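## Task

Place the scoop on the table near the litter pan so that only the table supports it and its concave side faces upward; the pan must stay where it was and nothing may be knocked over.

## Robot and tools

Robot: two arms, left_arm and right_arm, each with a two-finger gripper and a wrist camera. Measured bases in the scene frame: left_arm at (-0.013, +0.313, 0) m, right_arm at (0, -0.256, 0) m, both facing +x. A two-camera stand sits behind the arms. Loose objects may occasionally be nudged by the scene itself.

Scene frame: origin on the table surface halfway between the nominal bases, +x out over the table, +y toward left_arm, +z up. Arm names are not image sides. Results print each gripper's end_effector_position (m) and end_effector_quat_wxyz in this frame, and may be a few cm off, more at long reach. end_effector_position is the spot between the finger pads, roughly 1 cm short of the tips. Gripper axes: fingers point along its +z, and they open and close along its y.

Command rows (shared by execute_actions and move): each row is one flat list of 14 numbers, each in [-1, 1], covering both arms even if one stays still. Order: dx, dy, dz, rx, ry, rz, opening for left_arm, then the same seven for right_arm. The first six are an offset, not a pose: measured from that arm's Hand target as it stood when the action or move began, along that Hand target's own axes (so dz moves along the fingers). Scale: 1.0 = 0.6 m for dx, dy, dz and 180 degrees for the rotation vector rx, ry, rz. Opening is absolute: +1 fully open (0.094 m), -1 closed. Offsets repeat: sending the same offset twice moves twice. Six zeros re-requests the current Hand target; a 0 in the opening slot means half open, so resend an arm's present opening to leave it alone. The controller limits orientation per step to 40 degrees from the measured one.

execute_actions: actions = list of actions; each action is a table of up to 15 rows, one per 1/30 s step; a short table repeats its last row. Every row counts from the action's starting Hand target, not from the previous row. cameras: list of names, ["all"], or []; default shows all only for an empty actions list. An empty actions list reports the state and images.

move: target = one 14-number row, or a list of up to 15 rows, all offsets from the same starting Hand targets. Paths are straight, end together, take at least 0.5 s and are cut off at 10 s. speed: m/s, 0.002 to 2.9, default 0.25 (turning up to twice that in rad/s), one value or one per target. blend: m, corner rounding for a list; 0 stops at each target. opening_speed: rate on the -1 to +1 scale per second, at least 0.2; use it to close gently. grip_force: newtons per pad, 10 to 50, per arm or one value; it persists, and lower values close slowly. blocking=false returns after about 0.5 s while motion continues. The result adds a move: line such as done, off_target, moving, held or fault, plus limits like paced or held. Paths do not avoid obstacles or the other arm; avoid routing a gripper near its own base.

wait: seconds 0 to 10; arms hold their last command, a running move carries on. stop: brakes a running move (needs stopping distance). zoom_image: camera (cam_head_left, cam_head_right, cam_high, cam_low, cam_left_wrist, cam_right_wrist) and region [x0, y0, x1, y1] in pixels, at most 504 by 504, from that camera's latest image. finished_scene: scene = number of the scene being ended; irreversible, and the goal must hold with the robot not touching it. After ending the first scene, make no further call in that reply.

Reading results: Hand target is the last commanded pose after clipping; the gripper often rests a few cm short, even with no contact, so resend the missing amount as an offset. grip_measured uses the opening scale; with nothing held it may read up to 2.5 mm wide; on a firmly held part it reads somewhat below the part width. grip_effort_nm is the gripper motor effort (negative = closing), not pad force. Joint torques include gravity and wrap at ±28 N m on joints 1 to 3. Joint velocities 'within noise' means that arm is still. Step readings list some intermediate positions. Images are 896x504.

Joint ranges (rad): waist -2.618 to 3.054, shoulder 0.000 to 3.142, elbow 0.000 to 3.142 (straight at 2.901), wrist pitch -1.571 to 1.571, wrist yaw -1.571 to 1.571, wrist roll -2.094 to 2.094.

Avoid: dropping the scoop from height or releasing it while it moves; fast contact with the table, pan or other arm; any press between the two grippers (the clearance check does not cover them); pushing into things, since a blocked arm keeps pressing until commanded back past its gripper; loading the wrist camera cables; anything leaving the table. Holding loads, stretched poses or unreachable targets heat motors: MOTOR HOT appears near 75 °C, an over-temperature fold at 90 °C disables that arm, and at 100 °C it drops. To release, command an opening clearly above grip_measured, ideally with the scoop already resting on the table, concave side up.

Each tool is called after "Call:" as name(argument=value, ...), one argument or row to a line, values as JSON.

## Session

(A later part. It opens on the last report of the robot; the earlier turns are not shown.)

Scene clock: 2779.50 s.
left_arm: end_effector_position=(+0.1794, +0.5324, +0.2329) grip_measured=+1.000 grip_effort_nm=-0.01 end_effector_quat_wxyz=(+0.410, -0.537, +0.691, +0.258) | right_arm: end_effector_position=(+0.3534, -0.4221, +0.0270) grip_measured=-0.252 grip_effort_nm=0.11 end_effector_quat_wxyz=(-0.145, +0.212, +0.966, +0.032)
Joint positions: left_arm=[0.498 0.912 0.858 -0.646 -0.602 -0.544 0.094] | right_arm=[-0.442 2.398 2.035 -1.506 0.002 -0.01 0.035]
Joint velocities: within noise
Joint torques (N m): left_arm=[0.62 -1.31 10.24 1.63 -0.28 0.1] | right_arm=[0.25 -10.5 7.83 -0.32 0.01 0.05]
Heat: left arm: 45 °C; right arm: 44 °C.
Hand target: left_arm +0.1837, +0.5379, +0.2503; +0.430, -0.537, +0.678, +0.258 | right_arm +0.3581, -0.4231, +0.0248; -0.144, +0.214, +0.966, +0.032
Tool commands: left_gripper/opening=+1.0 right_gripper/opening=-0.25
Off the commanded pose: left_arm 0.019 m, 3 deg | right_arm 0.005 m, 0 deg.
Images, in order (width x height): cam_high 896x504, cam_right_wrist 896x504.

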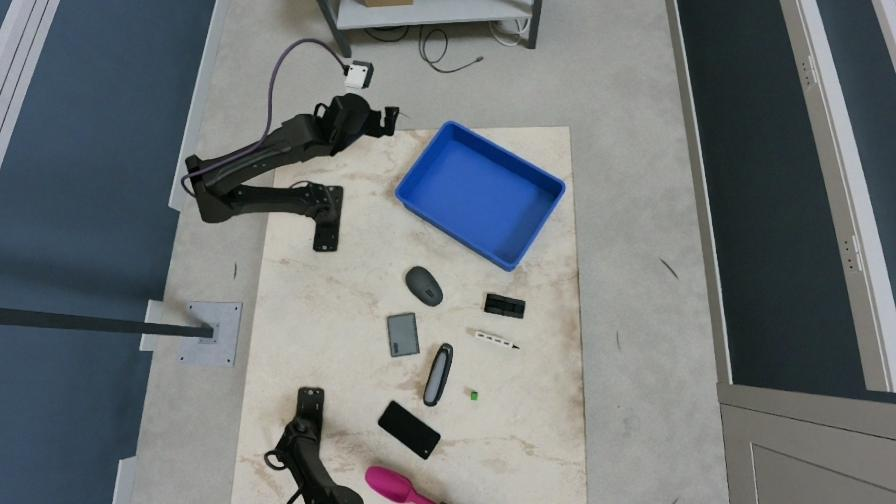

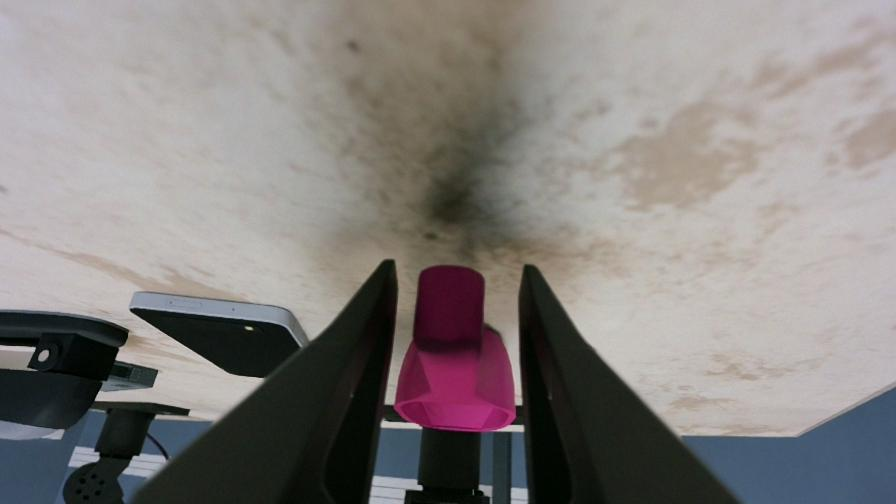

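Call:
move(
  target=[
    [0,0,0,0,0,0,1.0, 0,0,0,0,0,0,-0.9],
    [0,0,0,0,0,0,1.0, 0.0265,0,-0.2013,0,0,0,-0.9],
    [0,0,0,0,0,0,1.0, 0.0616,0,-0.3739,0,-0.6389,0,-0.9],
  ],
  speed=[0.1,0.15,0.25],
  blend=[0,0.03,0],
  opening_speed=0.8,
  grip_force=50,
  cameras=["cam_high", "cam_right_wrist", "cam_low"],
)

Scene clock: 2813.90 s.
left_arm: end_effector_position=(+0.1794, +0.5324, +0.2329) grip_measured=+1.000 grip_effort_nm=0.00 end_effector_quat_wxyz=(+0.410, -0.537, +0.691, +0.258) | right_arm: end_effector_position=(+0.3840, -0.4365, +0.2398) grip_measured=-0.630 grip_effort_nm=-1.03 end_effector_quat_wxyz=(+0.722, +0.145, +0.656, -0.166)
Joint positions: left_arm=[0.498 0.912 0.858 -0.646 -0.602 -0.544 0.094] | right_arm=[-0.442 1.435 0.482 1.051 0.002 -0.01 0.017]
Joint torques (N m): left_arm=[0.7 -1.36 10.21 1.63 -0.28 0.09] | right_arm=[-0.05 -4.3 6.67 2.33 -0.07 0.09]
Heat: left arm: 45 °C; right arm: 44 °C.
Hand target: left_arm +0.1837, +0.5379, +0.2503; +0.430, -0.537, +0.678, +0.258 | right_arm +0.3855, -0.4358, +0.2501; +0.737, +0.142, +0.640, -0.163
Off the commanded pose: left_arm 0.019 m, 3 deg | right_arm 0.010 m, 2 deg.
move: off_target (left_arm)
Images, in order (width x height): cam_high 896x504, cam_low 896x504, cam_right_wrist 896x504.

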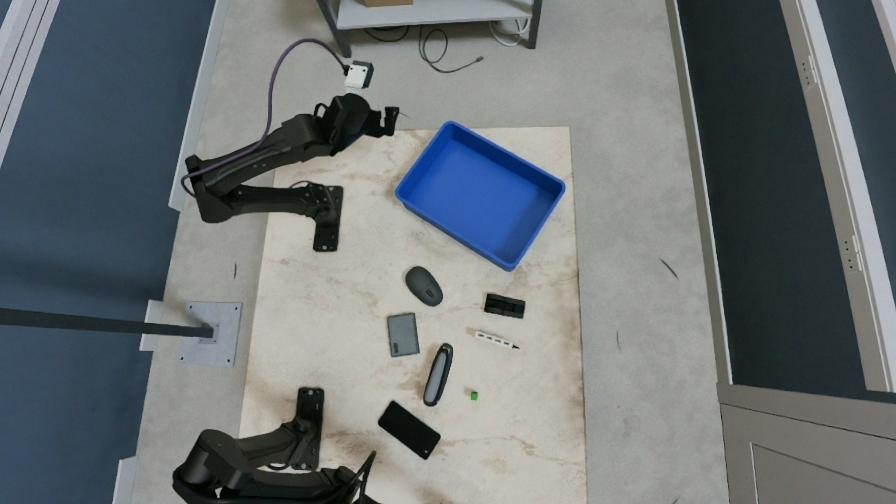

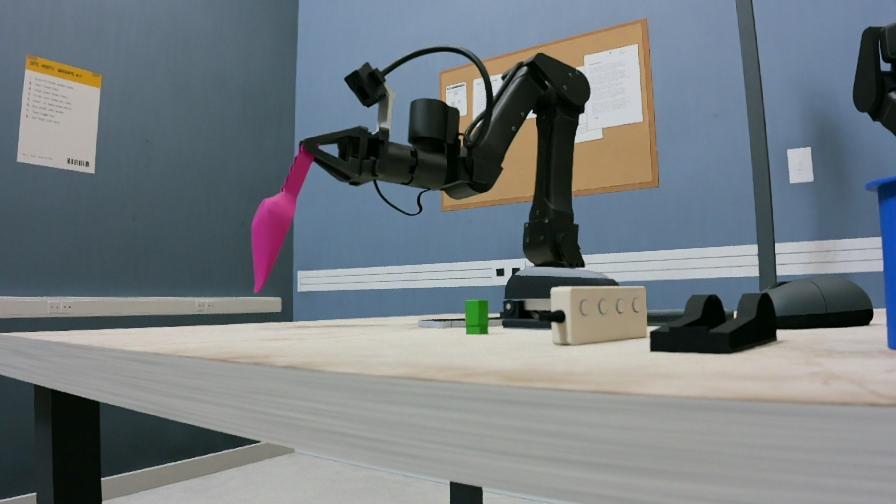

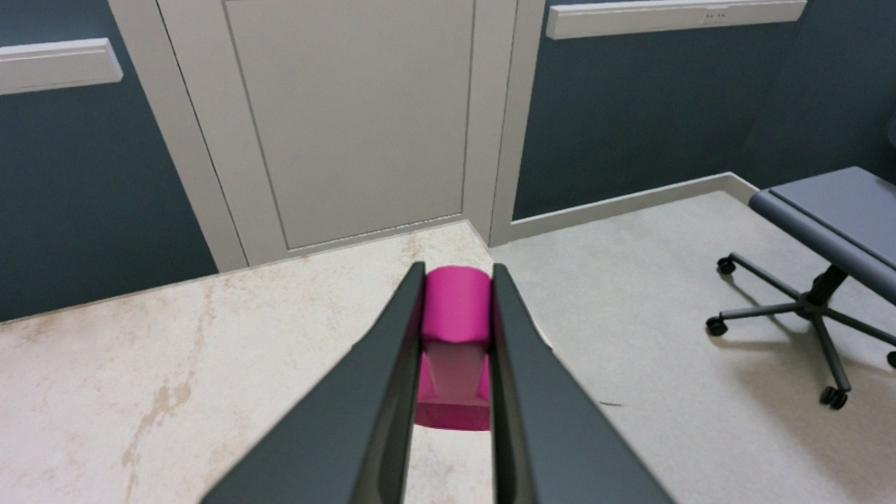

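Call:
move(
  target=[0,0,0,0,0,0,1.0, 0.0908,0,-0.0129,0,0,0,-0.9],
  speed=0.1,
  cameras=["cam_low", "cam_right_wrist"],
)

Scene clock: 2839.47 s.
left_arm: end_effector_position=(+0.1794, +0.5324, +0.2329) grip_measured=+1.000 grip_effort_nm=-0.01 end_effector_quat_wxyz=(+0.410, -0.537, +0.691, +0.258) | right_arm: end_effector_position=(+0.3863, -0.4376, +0.1936) grip_measured=-0.630 grip_effort_nm=-1.03 end_effector_quat_wxyz=(+0.726, +0.143, +0.651, -0.167)
Joint positions: left_arm=[0.498 0.912 0.858 -0.646 -0.602 -0.544 0.094] | right_arm=[-0.442 1.673 0.408 1.377 0.002 -0.01 0.017]
Joint torques (N m): left_arm=[0.66 -1.32 10.11 1.63 -0.27 0.09] | right_arm=[0.02 -3.89 4.03 2.53 -0.06 0.08]
Heat: left arm: 45 °C; right arm: 43 °C.
Hand target: left_arm +0.1837, +0.5379, +0.2503; +0.430, -0.537, +0.678, +0.258 | right_arm +0.3854, -0.4358, +0.1952; +0.737, +0.142, +0.640, -0.163
Off the commanded pose: left_arm 0.019 m, 3 deg | right_arm 0.002 m, 2 deg.
move: off_target (left_arm)
Images, in order (width x height): cam_low 896x504, cam_right_wrist 896x504.

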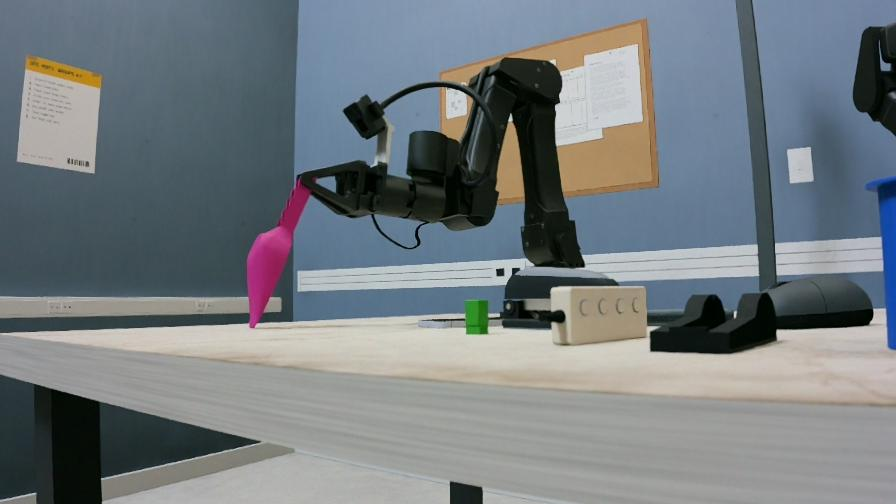

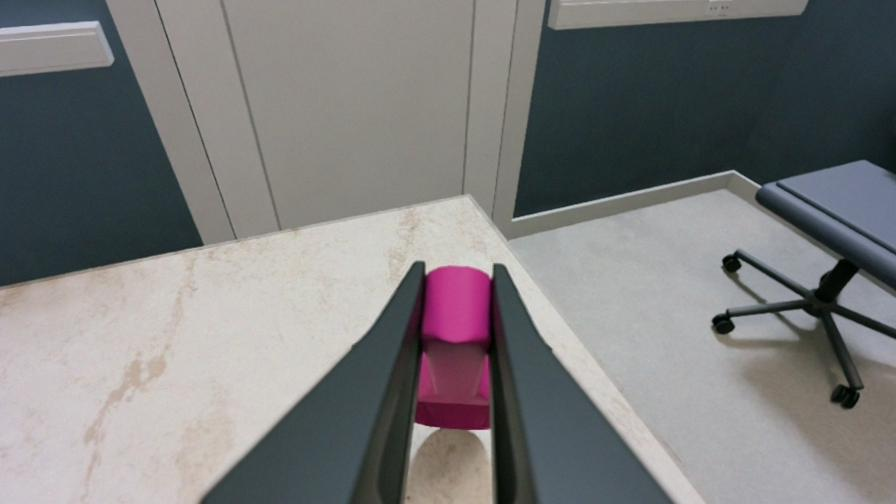

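Call:
move(
  target=[
    [0,0,0,0,0,0,1.0, 0.0411,0,-0.0092,0,0,0,-0.9],
    [0,0,0,0,0,0,1.0, 0.0587,0,-0.0407,0,0,0,-0.9],
    [0,0,0,0,0,0,1.0, 0.0831,0,-0.0891,0,0.0444,0,-0.9],
  ],
  speed=0.04,
  blend=[0.008,0.008,0],
  grip_force=12,
  cameras=["cam_low", "cam_right_wrist"],
)

Scene clock: 2881.90 s.
left_arm: end_effector_position=(+0.1794, +0.5324, +0.2329) grip_measured=+1.000 grip_effort_nm=-0.01 end_effector_quat_wxyz=(+0.410, -0.537, +0.691, +0.258) | right_arm: end_effector_position=(+0.3398, -0.4155, +0.0917) grip_measured=-0.616 grip_effort_nm=-0.33 end_effector_quat_wxyz=(+0.627, +0.164, +0.747, -0.144)
Joint positions: left_arm=[0.498 0.912 0.858 -0.646 -0.602 -0.544 0.094] | right_arm=[-0.442 1.742 0.187 1.384 0.001 -0.01 0.018]
Joint torques (N m): left_arm=[0.62 -1.35 10.24 1.62 -0.28 0.1] | right_arm=[-0.25 -8.09 3.14 3.45 -0.11 0.07]
Heat: left arm: 45 °C; right arm: 47 °C.
Hand target: left_arm +0.1837, +0.5379, +0.2503; +0.430, -0.537, +0.678, +0.258 | right_arm +0.3438, -0.4164, +0.1384; +0.691, +0.153, +0.690, -0.153
Off the commanded pose: left_arm 0.019 m, 3 deg | right_arm 0.047 m, 10 deg.
grip_force (N): 12, 12
move: off_target (left_arm, right_arm)
Images, in order (width x height): cam_low 896x504, cam_right_wrist 896x504.

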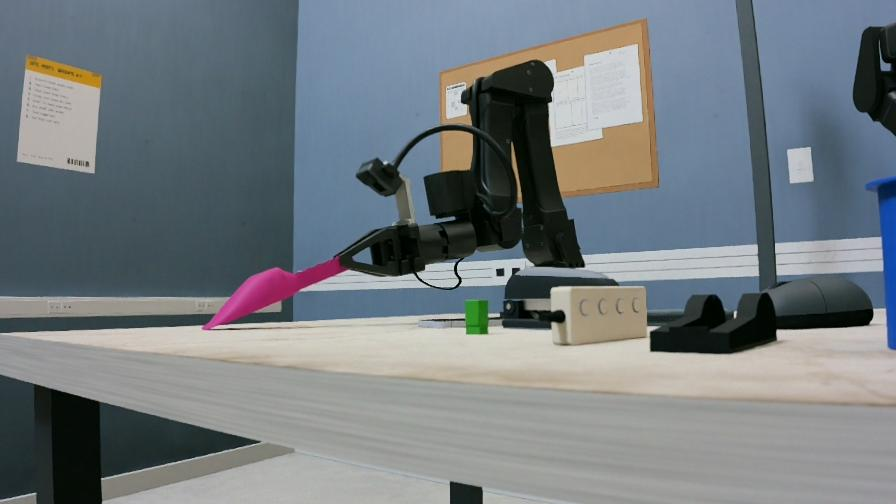

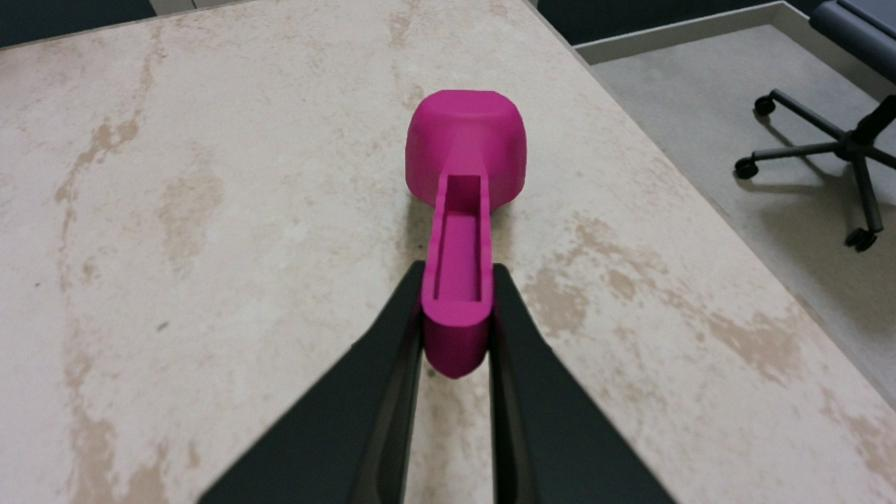

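Call:
move(
  target=[0,0,0,0,0,0,1.0, 0.0833,0,-0.02,0,0.139,0,-0.9],
  speed=0.06,
  cameras=["cam_low", "cam_right_wrist"],
)

Scene clock: 2910.00 s.
left_arm: end_effector_position=(+0.1794, +0.5324, +0.2329) grip_measured=+1.000 grip_effort_nm=-0.01 end_effector_quat_wxyz=(+0.410, -0.537, +0.691, +0.258) | right_arm: end_effector_position=(+0.3302, -0.4108, +0.0824) grip_measured=-0.616 grip_effort_nm=-0.34 end_effector_quat_wxyz=(+0.523, +0.181, +0.824, -0.120)
Joint positions: left_arm=[0.498 0.912 0.858 -0.646 -0.602 -0.544 0.094] | right_arm=[-0.442 1.387 0.295 0.655 0 -0.01 0.018]
Joint torques (N m): left_arm=[0.7 -1.29 10.25 1.61 -0.27 0.09] | right_arm=[-0.09 -5.71 7.16 1.45 -0.06 0.03]
Heat: left arm: 45 °C; right arm: 50 °C.
Hand target: left_arm +0.1837, +0.5379, +0.2503; +0.430, -0.537, +0.678, +0.258 | right_arm +0.3329, -0.4113, +0.0883; +0.525, +0.182, +0.823, -0.116
Off the commanded pose: left_arm 0.019 m, 3 deg | right_arm 0.007 m, 1 deg.
grip_force (N): 12, 12
move: off_target (left_arm)
Images, in order (width x height): cam_low 896x504, cam_right_wrist 896x504.

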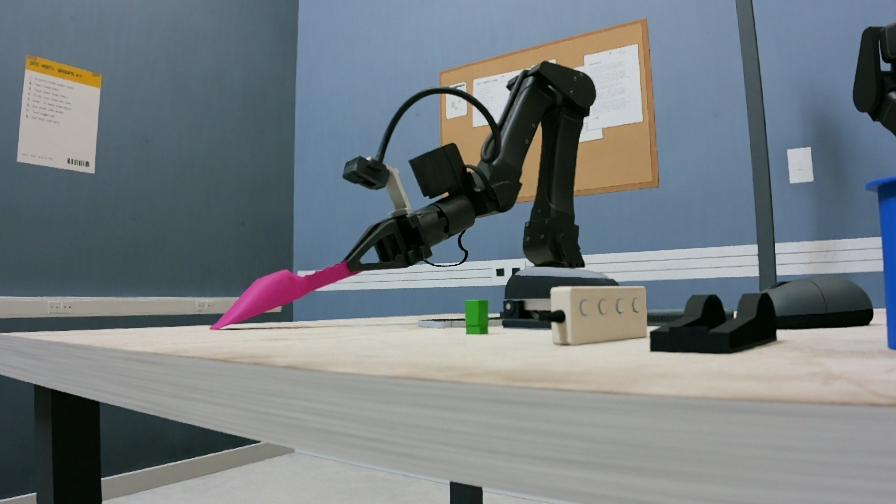

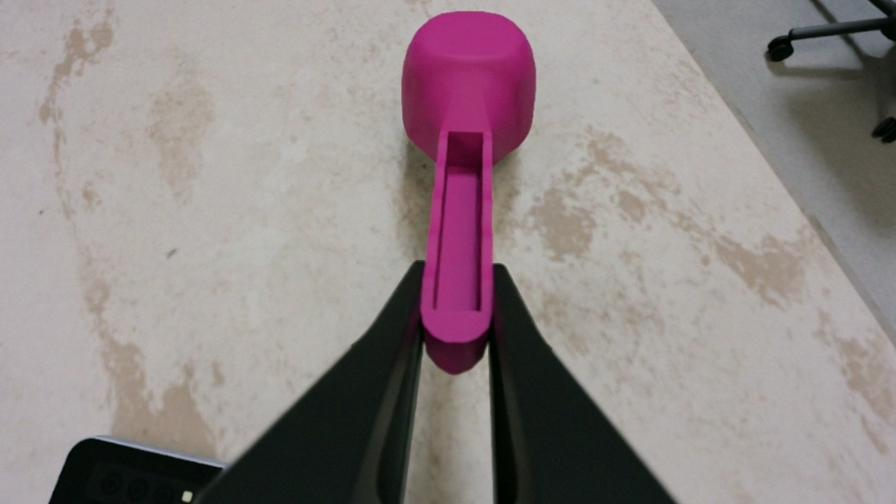

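Call:
move(
  target=[0,0,0,0,0,0,1.0, 0.0917,0,0.0135,0,0.139,0,-0.9],
  speed=0.06,
  cameras=["cam_low", "cam_right_wrist"],
)

Scene clock: 2921.97 s.
left_arm: end_effector_position=(+0.1794, +0.5324, +0.2329) grip_measured=+1.000 grip_effort_nm=-0.01 end_effector_quat_wxyz=(+0.410, -0.537, +0.691, +0.258) | right_arm: end_effector_position=(+0.3174, -0.4049, +0.0367) grip_measured=-0.616 grip_effort_nm=-0.34 end_effector_quat_wxyz=(+0.343, +0.201, +0.914, -0.079)
Joint positions: left_arm=[0.498 0.912 0.858 -0.646 -0.602 -0.544 0.094] | right_arm=[-0.442 1.446 0.541 0.054 0.001 -0.01 0.018]
Joint torques (N m): left_arm=[0.69 -1.29 10.17 1.62 -0.29 0.1] | right_arm=[-0.06 -3.67 7.62 1.17 -0.05 0.04]
Heat: left arm: 45 °C; right arm: 46 °C.
Hand target: left_arm +0.1837, +0.5379, +0.2503; +0.430, -0.537, +0.678, +0.258 | right_arm +0.3185, -0.4046, +0.0350; +0.334, +0.203, +0.917, -0.074
Off the commanded pose: left_arm 0.019 m, 3 deg | right_arm 0.002 m, 1 deg.
grip_force (N): 12, 12
move: off_target (left_arm)
Images, in order (width x height): cam_low 896x504, cam_right_wrist 896x504.

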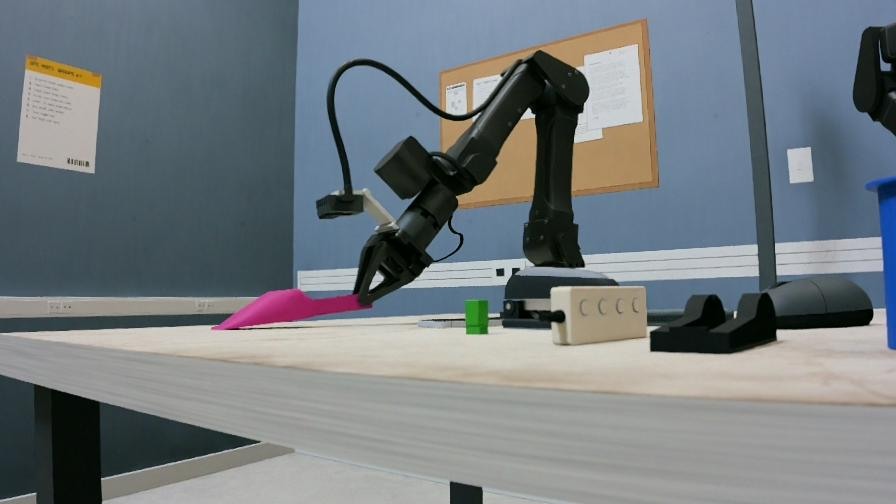

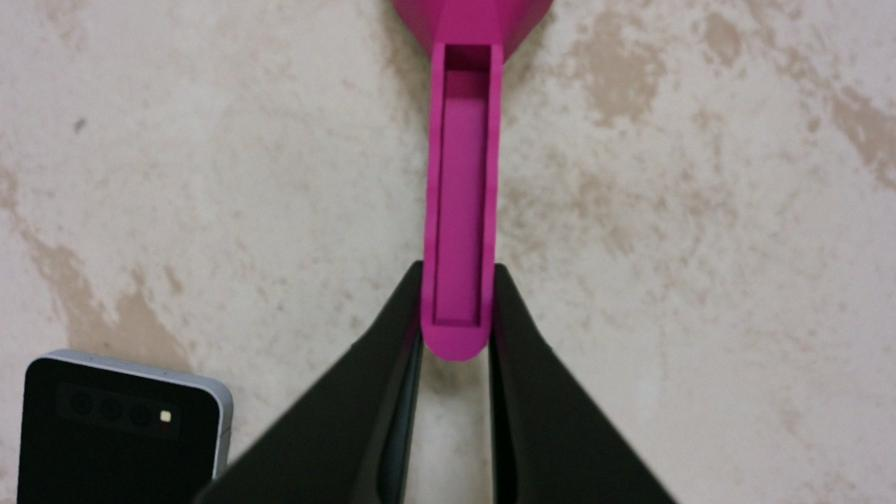

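Call:
move(
  target=[0,0,0,0,0,0,1.0, 0.0187,0,0.017,0,0,0,-0.9],
  speed=0.05,
  cameras=["cam_low", "cam_right_wrist"],
)

Scene clock: 2944.50 s.
left_arm: end_effector_position=(+0.1794, +0.5324, +0.2329) grip_measured=+1.000 grip_effort_nm=-0.01 end_effector_quat_wxyz=(+0.410, -0.537, +0.691, +0.258) | right_arm: end_effector_position=(+0.3183, -0.4054, +0.0260) grip_measured=-0.616 grip_effort_nm=-0.34 end_effector_quat_wxyz=(+0.339, +0.201, +0.916, -0.079)
Joint positions: left_arm=[0.498 0.912 0.858 -0.646 -0.602 -0.544 0.094] | right_arm=[-0.442 1.489 0.531 0.099 0.001 -0.01 0.018]
Joint torques (N m): left_arm=[0.65 -1.32 10.21 1.61 -0.27 0.09] | right_arm=[-0.06 -3.88 5.16 1.54 -0.04 0.03]
Heat: left arm: 45 °C; right arm: 43 °C.
Hand target: left_arm +0.1837, +0.5379, +0.2503; +0.430, -0.537, +0.678, +0.258 | right_arm +0.3166, -0.4038, +0.0200; +0.334, +0.203, +0.917, -0.074
Off the commanded pose: left_arm 0.019 m, 3 deg | right_arm 0.006 m, 1 deg.
grip_force (N): 12, 12
move: off_target (left_arm)
Images, in order (width x height): cam_low 896x504, cam_right_wrist 896x504.

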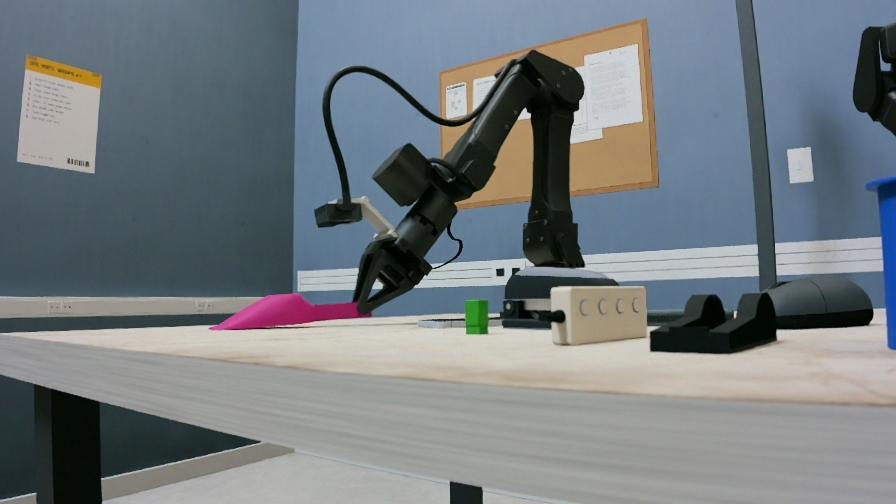

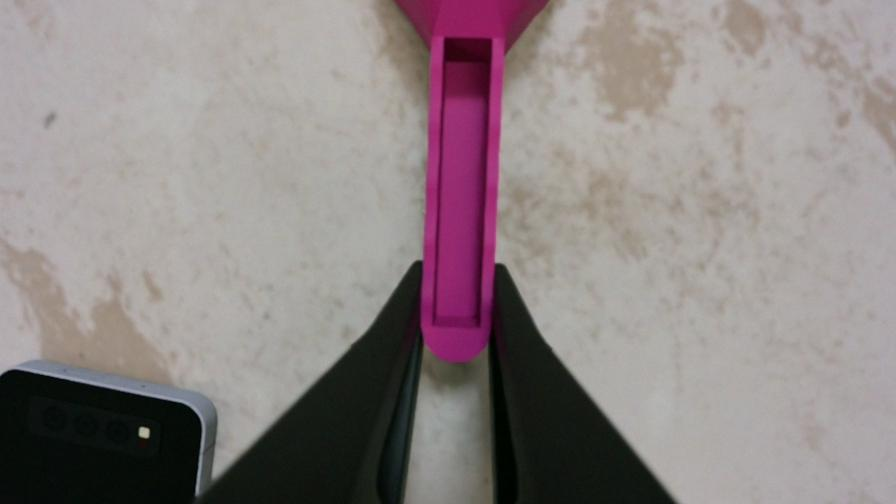

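Call:
move(
  target=[0,0,0,0,0,0,1.0, 0.0086,0,0.0102,0,0,0,-0.9],
  speed=0.05,
  cameras=["cam_low"],
)

Scene clock: 2949.30 s.
left_arm: end_effector_position=(+0.1794, +0.5324, +0.2329) grip_measured=+1.000 grip_effort_nm=-0.01 end_effector_quat_wxyz=(+0.410, -0.537, +0.691, +0.258) | right_arm: end_effector_position=(+0.3180, -0.4052, +0.0175) grip_measured=-0.616 grip_effort_nm=-0.34 end_effector_quat_wxyz=(+0.338, +0.201, +0.916, -0.078)
Joint positions: left_arm=[0.498 0.912 0.858 -0.646 -0.602 -0.544 0.094] | right_arm=[-0.442 1.519 0.515 0.143 0.001 -0.01 0.018]
Joint torques (N m): left_arm=[0.68 -1.31 10.13 1.63 -0.28 0.1] | right_arm=[-0.02 -3.96 5 1.56 -0.05 0.02]
Heat: left arm: 45 °C; right arm: 43 °C.
Hand target: left_arm +0.1837, +0.5379, +0.2503; +0.430, -0.537, +0.678, +0.258 | right_arm +0.3165, -0.4038, +0.0120; +0.334, +0.203, +0.918, -0.074
Off the commanded pose: left_arm 0.019 m, 3 deg | right_arm 0.006 m, 1 deg.
grip_force (N): 12, 12
move: off_target (left_arm)
Images, in order (width x height): cam_low 896x504.

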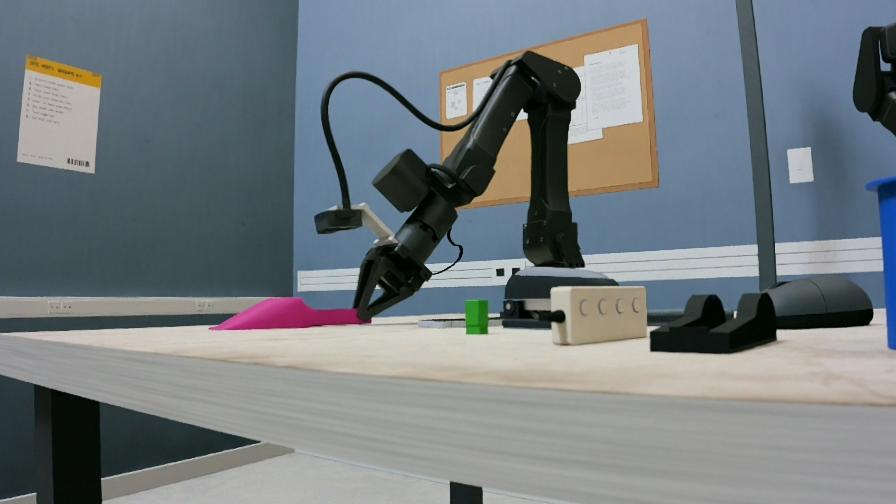

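Call:
move(
  target=[
    [0,0,0,0,0,0,1.0, 0,0,0,0,0,0,-0.2],
    [0,0,0,0,0,0,1.0, 0,0,-0.1,0,0,0,-0.2],
    [0,0,0,0,0,0,1.0, -0.1318,0,-0.1026,0,0.2222,0,-0.2],
    [0,0,0,0,0,0,1.0, -0.0697,0,-0.0286,0,0.2222,0,-0.2],
  ],
  speed=[0.1,0.1,0.2,0.1],
  blend=[0,0.01,0.02,0],
  grip_force=50,
  cameras=["cam_high","cam_right_wrist"],
)

Scene clock: 2987.70 s.
left_arm: end_effector_position=(+0.1794, +0.5324, +0.2329) grip_measured=+1.000 grip_effort_nm=0.00 end_effector_quat_wxyz=(+0.410, -0.537, +0.691, +0.258) | right_arm: end_effector_position=(+0.3303, -0.4110, +0.0552) grip_measured=-0.202 grip_effort_nm=0.11 end_effector_quat_wxyz=(-0.006, +0.215, +0.977, +0.001)
Joint positions: left_arm=[0.498 0.912 0.858 -0.646 -0.602 -0.544 0.094] | right_arm=[-0.442 1.97 1.506 -1.119 0.001 -0.009 0.037]
Joint torques (N m): left_arm=[0.69 -1.29 10.18 1.63 -0.28 0.11] | right_arm=[0.23 -8.53 6.01 0.49 0 0.05]
Heat: left arm: 45 °C; right arm: 42 °C.
Hand target: left_arm +0.1837, +0.5379, +0.2503; +0.430, -0.537, +0.678, +0.258 | right_arm +0.3356, -0.4126, +0.0520; +0.000, +0.216, +0.976, +0.000
Off the commanded pose: left_arm 0.019 m, 3 deg | right_arm 0.006 m, 1 deg.
move: off_target (left_arm)
Images, in order (width x height): cam_high 896x504, cam_right_wrist 896x504.

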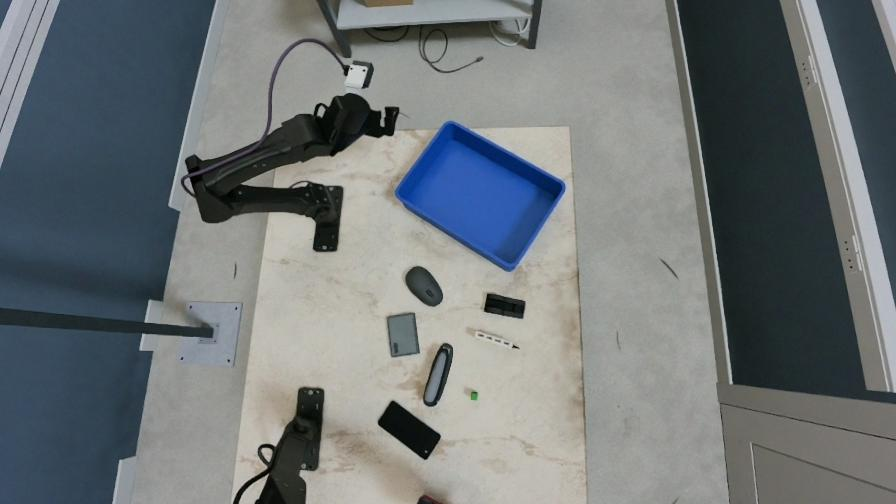

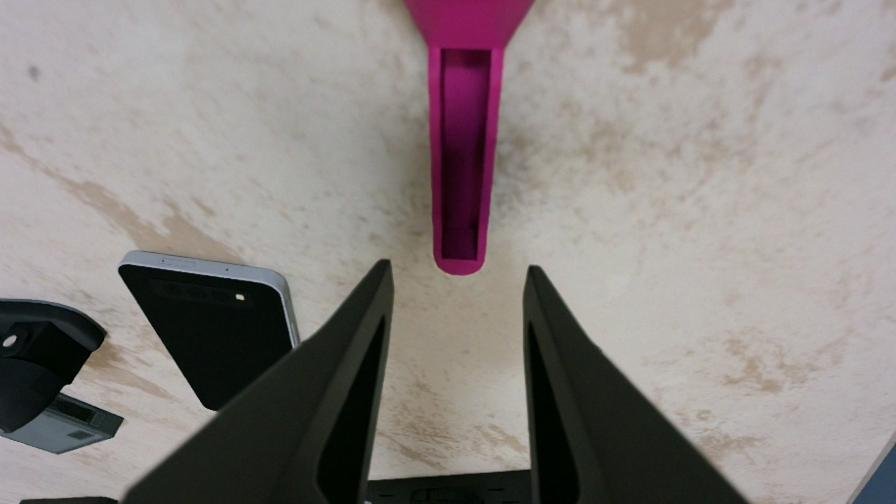

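Call:
move(
  target=[
    [0,0,0,0,0,0,1.0, 0,0,0.0283,0,0,0,-0.2],
    [0,0,0,0,0,0,1.0, 0,0,0.0533,0,0,0,-0.2],
    [0,0,0,0,0,0,1.0, 0,0,0.0533,0,0,0,-0.9],
    [0,0,0,0,0,0,1.0, 0,0,-0.13,0,0,0,-0.9],
  ],
  speed=[0.08,0.08,0.08,0.12],
  opening_speed=0.8,
  cameras=["cam_right_wrist"],
)

Scene clock: 3026.07 s.
left_arm: end_effector_position=(+0.1794, +0.5324, +0.2329) grip_measured=+1.000 grip_effort_nm=-0.01 end_effector_quat_wxyz=(+0.410, -0.537, +0.691, +0.258) | right_arm: end_effector_position=(+0.3277, -0.4098, +0.1062) grip_measured=-0.636 grip_effort_nm=-1.03 end_effector_quat_wxyz=(-0.038, +0.214, +0.976, +0.008)
Joint positions: left_arm=[0.498 0.912 0.858 -0.646 -0.602 -0.544 0.094] | right_arm=[-0.442 2 1.749 -1.398 0.001 -0.009 0.017]
Joint torques (N m): left_arm=[0.73 -1.29 10.18 1.62 -0.29 0.09] | right_arm=[0.17 -14.09 8.32 0.15 -0.01 0.02]
Heat: left arm: 45 °C; right arm: 42 °C.
Hand target: left_arm +0.1837, +0.5379, +0.2503; +0.430, -0.537, +0.678, +0.258 | right_arm +0.3357, -0.4126, +0.1300; +0.000, +0.216, +0.976, +0.000
Off the commanded pose: left_arm 0.019 m, 3 deg | right_arm 0.025 m, 4 deg.
move: off_target (left_arm, right_arm)
Images, in order (width x height): cam_right_wrist 896x504.

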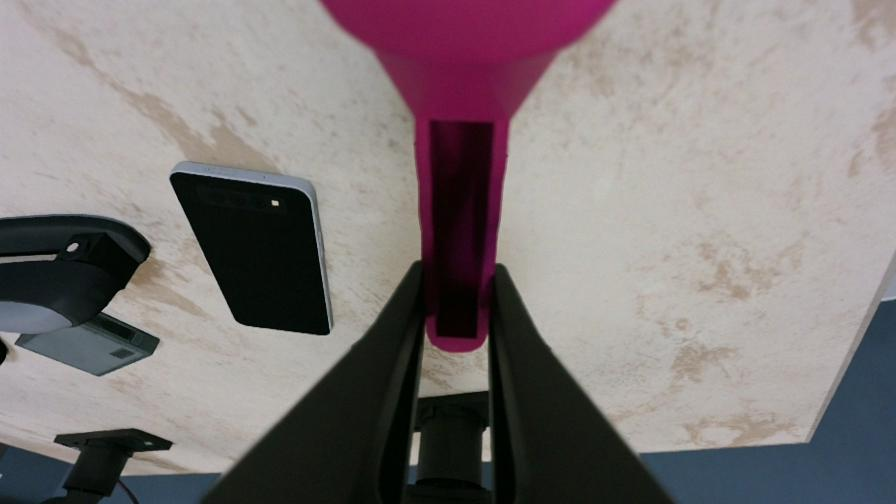

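Call:
move(
  target=[0,0,0,0,0,0,1.0, -0.0721,0.1217,0,0,0,0.5556,-0.9],
  speed=0.25,
  cameras=["cam_high", "cam_low", "cam_right_wrist"],
)

Scene clock: 3033.37 s.
left_arm: end_effector_position=(+0.1794, +0.5324, +0.2329) grip_measured=+1.000 grip_effort_nm=-0.01 end_effector_quat_wxyz=(+0.410, -0.537, +0.691, +0.258) | right_arm: end_effector_position=(+0.4035, -0.3649, +0.1299) grip_measured=-0.636 grip_effort_nm=-1.03 end_effector_quat_wxyz=(-0.001, +0.886, +0.464, +0.006)
Joint positions: left_arm=[0.498 0.912 0.858 -0.646 -0.602 -0.544 0.094] | right_arm=[-0.271 2.166 2.098 -1.495 -0.011 1.906 0.017]
Joint torques (N m): left_arm=[0.69 -1.31 10.17 1.61 -0.3 0.09] | right_arm=[0.64 -9.47 8.36 0.12 0.13 0.08]
Heat: left arm: 45 °C; right arm: 42 °C.
Hand target: left_arm +0.1837, +0.5379, +0.2503; +0.430, -0.537, +0.678, +0.258 | right_arm +0.4057, -0.3647, +0.1300; +0.000, +0.887, +0.462, +0.000
Off the commanded pose: left_arm 0.019 m, 3 deg | right_arm 0.002 m, 1 deg.
move: off_target (left_arm)
Images, in order (width x height): cam_high 896x504, cam_low 896x504, cam_right_wrist 896x504.

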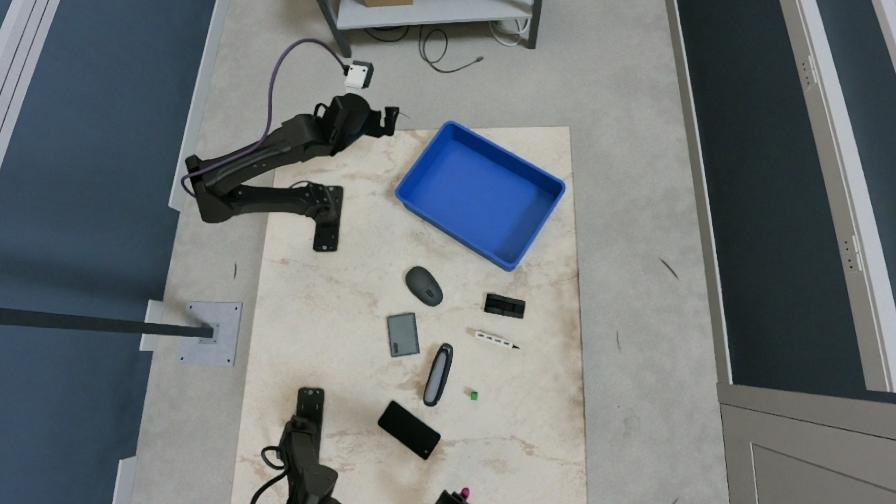

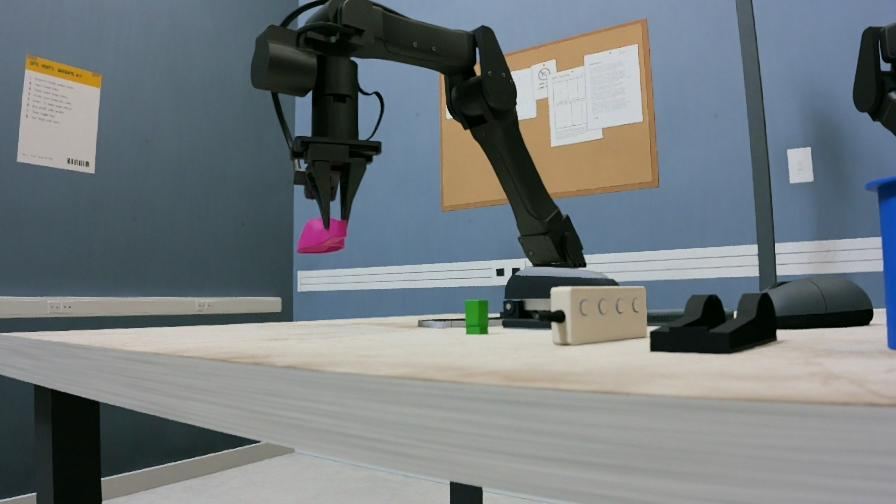

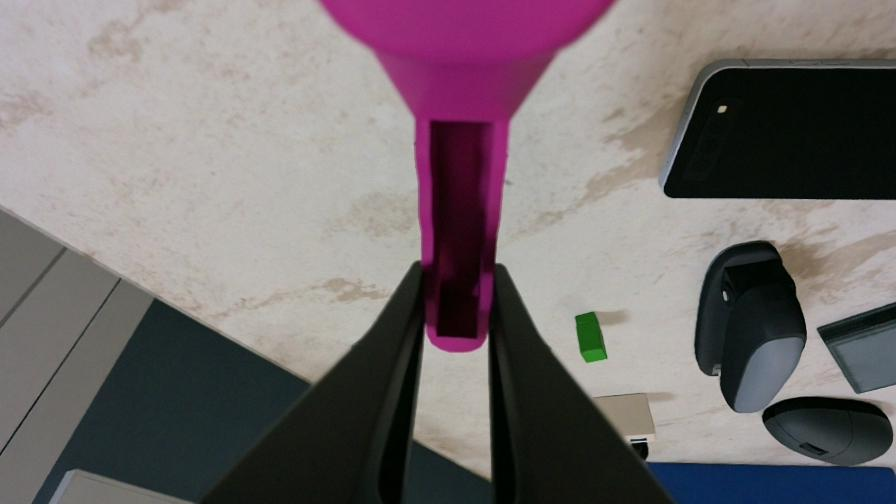

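Call:
move(
  target=[
    [0,0,0,0,0,0,1.0, 0,0,0.1333,0,0,0,-0.9],
    [0,0,0,0,0,0,1.0, 0,0,0.155,0,0,0,-0.9],
  ],
  speed=0.08,
  cameras=["cam_low", "cam_right_wrist"],
)

Scene clock: 3039.53 s.
left_arm: end_effector_position=(+0.1794, +0.5324, +0.2329) grip_measured=+1.000 grip_effort_nm=0.00 end_effector_quat_wxyz=(+0.410, -0.537, +0.691, +0.258) | right_arm: end_effector_position=(+0.4057, -0.3655, +0.0432) grip_measured=-0.636 grip_effort_nm=-1.03 end_effector_quat_wxyz=(+0.000, +0.886, +0.463, +0.008)
Joint positions: left_arm=[0.498 0.912 0.858 -0.646 -0.602 -0.544 0.094] | right_arm=[-0.271 2.171 1.76 -1.148 -0.011 1.907 0.017]
Joint torques (N m): left_arm=[0.64 -1.29 10.15 1.61 -0.27 0.08] | right_arm=[0.64 -9.83 5.91 0.36 0.13 0.08]
Heat: left arm: 45 °C; right arm: 42 °C.
Hand target: left_arm +0.1837, +0.5379, +0.2503; +0.430, -0.537, +0.678, +0.258 | right_arm +0.4056, -0.3647, +0.0370; +0.000, +0.887, +0.462, +0.000
Off the commanded pose: left_arm 0.019 m, 3 deg | right_arm 0.006 m, 1 deg.
move: off_target (left_arm)
Images, in order (width x height): cam_low 896x504, cam_right_wrist 896x504.

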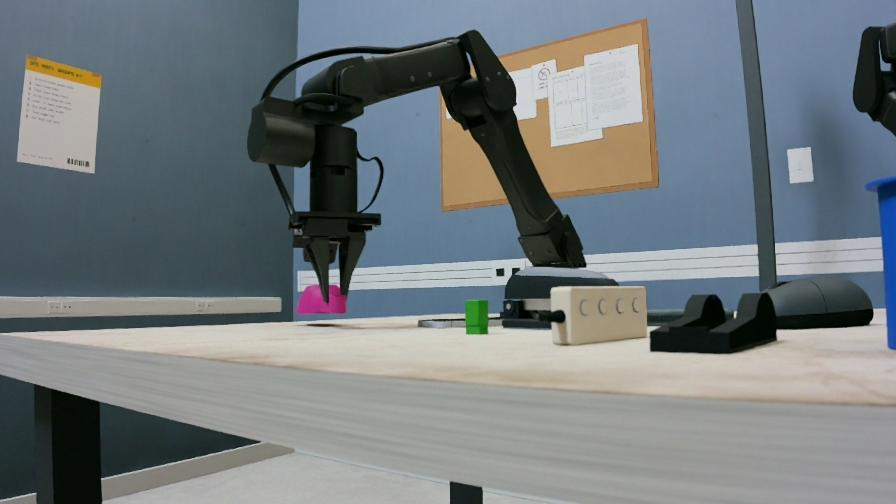

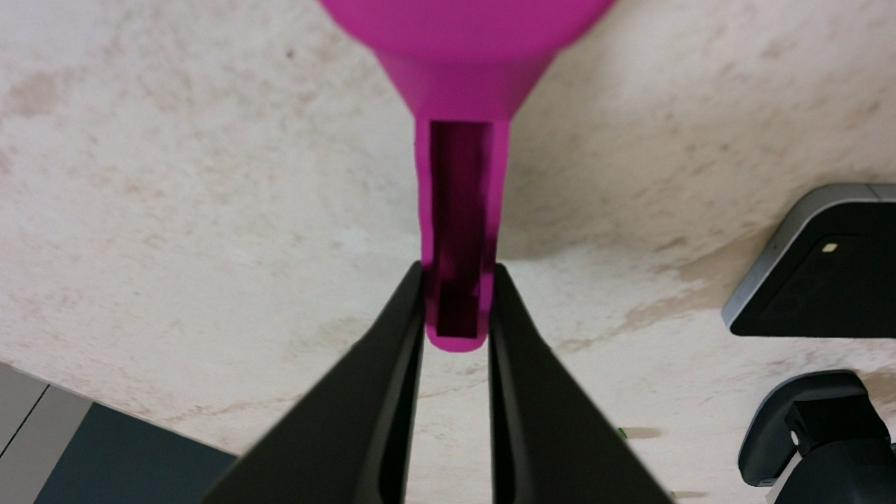

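Call:
move(
  target=[
    [0,0,0,0,0,0,1.0, 0,0,0.0167,0,0,0,-0.9],
    [0,0,0,0,0,0,1.0, 0,0,0.03,0,0,0,-0.9],
  ],
  speed=0.06,
  cameras=["cam_low"],
)

Scene clock: 3043.73 s.
left_arm: end_effector_position=(+0.1794, +0.5324, +0.2329) grip_measured=+1.000 grip_effort_nm=-0.01 end_effector_quat_wxyz=(+0.410, -0.537, +0.691, +0.258) | right_arm: end_effector_position=(+0.4054, -0.3654, +0.0260) grip_measured=-0.636 grip_effort_nm=-1.03 end_effector_quat_wxyz=(+0.000, +0.887, +0.463, +0.008)
Joint positions: left_arm=[0.498 0.912 0.858 -0.646 -0.602 -0.544 0.094] | right_arm=[-0.271 2.185 1.714 -1.089 -0.011 1.908 0.017]
Joint torques (N m): left_arm=[0.64 -1.32 10.22 1.63 -0.27 0.08] | right_arm=[0.62 -9.77 5.72 0.4 0.13 0.07]
Heat: left arm: 45 °C; right arm: 42 °C.
Hand target: left_arm +0.1837, +0.5379, +0.2503; +0.430, -0.537, +0.678, +0.258 | right_arm +0.4056, -0.3647, +0.0190; +0.000, +0.887, +0.462, +0.000
Off the commanded pose: left_arm 0.019 m, 3 deg | right_arm 0.007 m, 1 deg.
move: off_target (left_arm)
Images, in order (width x height): cam_low 896x504.

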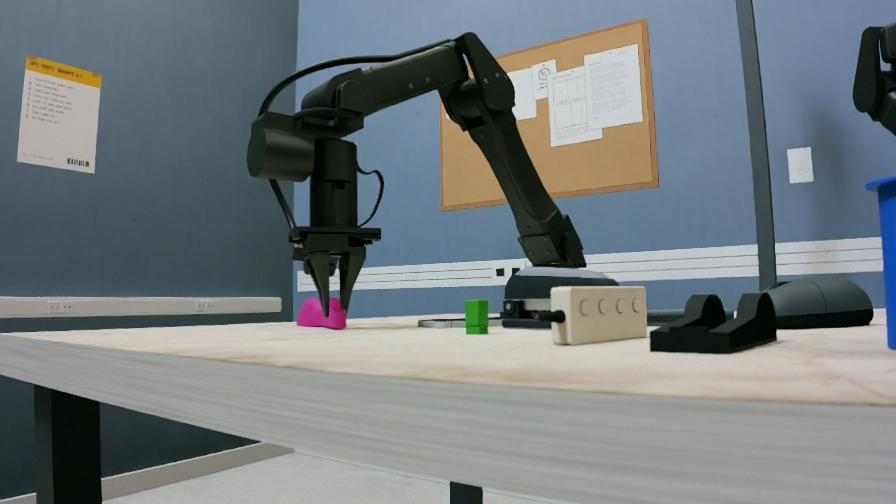

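Call:
move(
  target=[
    [0,0,0,0,0,0,1.0, 0,0,0.0117,0,0,0,-0.9],
    [0,0,0,0,0,0,1.0, 0,0,0.0117,0,0,0,-0.2],
    [0,0,0,0,0,0,1.0, 0,0,-0.1,0,0,0,-0.2],
  ],
  speed=[0.06,0.06,0.12],
  opening_speed=0.6,
  cameras=["cam_low","cam_right_wrist"],
)

Scene clock: 3075.60 s.
left_arm: end_effector_position=(+0.1794, +0.5324, +0.2329) grip_measured=+1.000 grip_effort_nm=-0.01 end_effector_quat_wxyz=(+0.410, -0.537, +0.691, +0.258) | right_arm: end_effector_position=(+0.4018, -0.3644, +0.0626) grip_measured=-0.202 grip_effort_nm=0.11 end_effector_quat_wxyz=(-0.015, +0.887, +0.462, -0.008)
Joint positions: left_arm=[0.498 0.912 0.858 -0.646 -0.602 -0.544 0.094] | right_arm=[-0.271 2.19 1.868 -1.281 -0.011 1.91 0.037]
Joint torques (N m): left_arm=[0.76 -1.35 10.18 1.62 -0.26 0.08] | right_arm=[0.61 -13.49 8.02 0.06 0.12 0.05]
Heat: left arm: 45 °C; right arm: 42 °C.
Hand target: left_arm +0.1837, +0.5379, +0.2503; +0.430, -0.537, +0.678, +0.258 | right_arm +0.4057, -0.3647, +0.0789; +0.000, +0.887, +0.462, +0.000
Off the commanded pose: left_arm 0.019 m, 3 deg | right_arm 0.017 m, 2 deg.
move: off_target (left_arm, right_arm); target 2's new opening was sent with right_arm's hand 0.013 m and 1 deg from that target
Images, in order (width x height): cam_low 896x504, cam_right_wrist 896x504.

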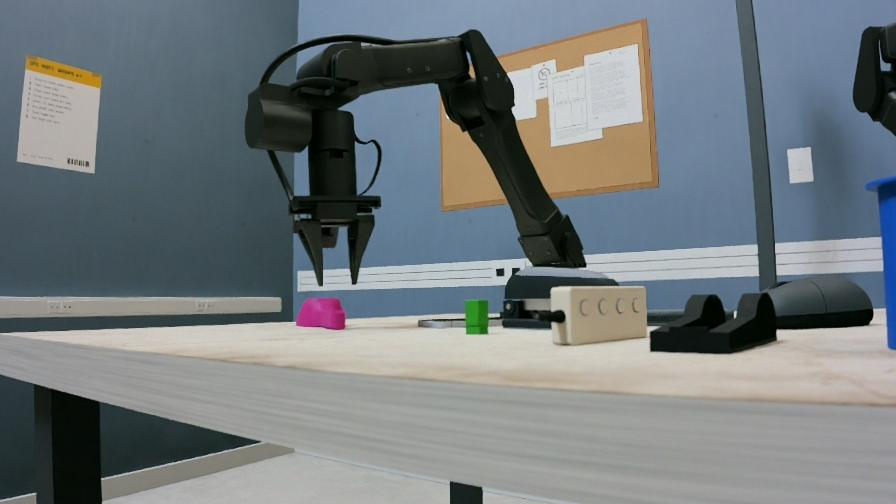

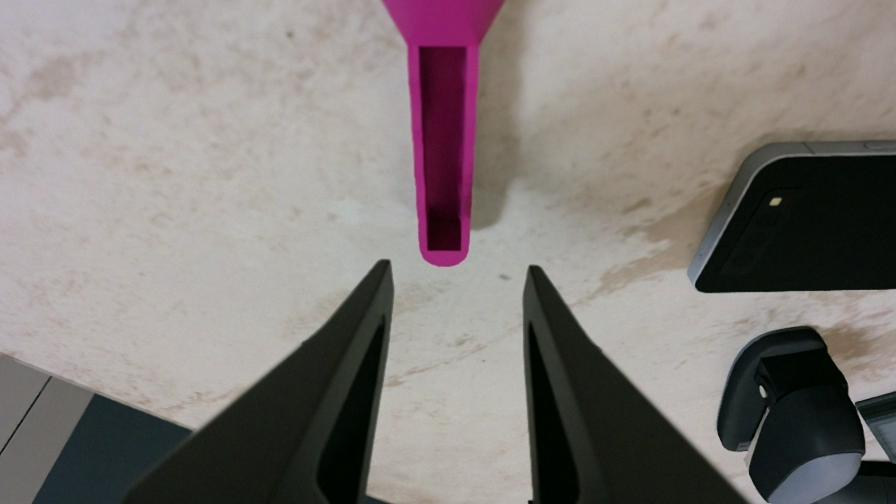

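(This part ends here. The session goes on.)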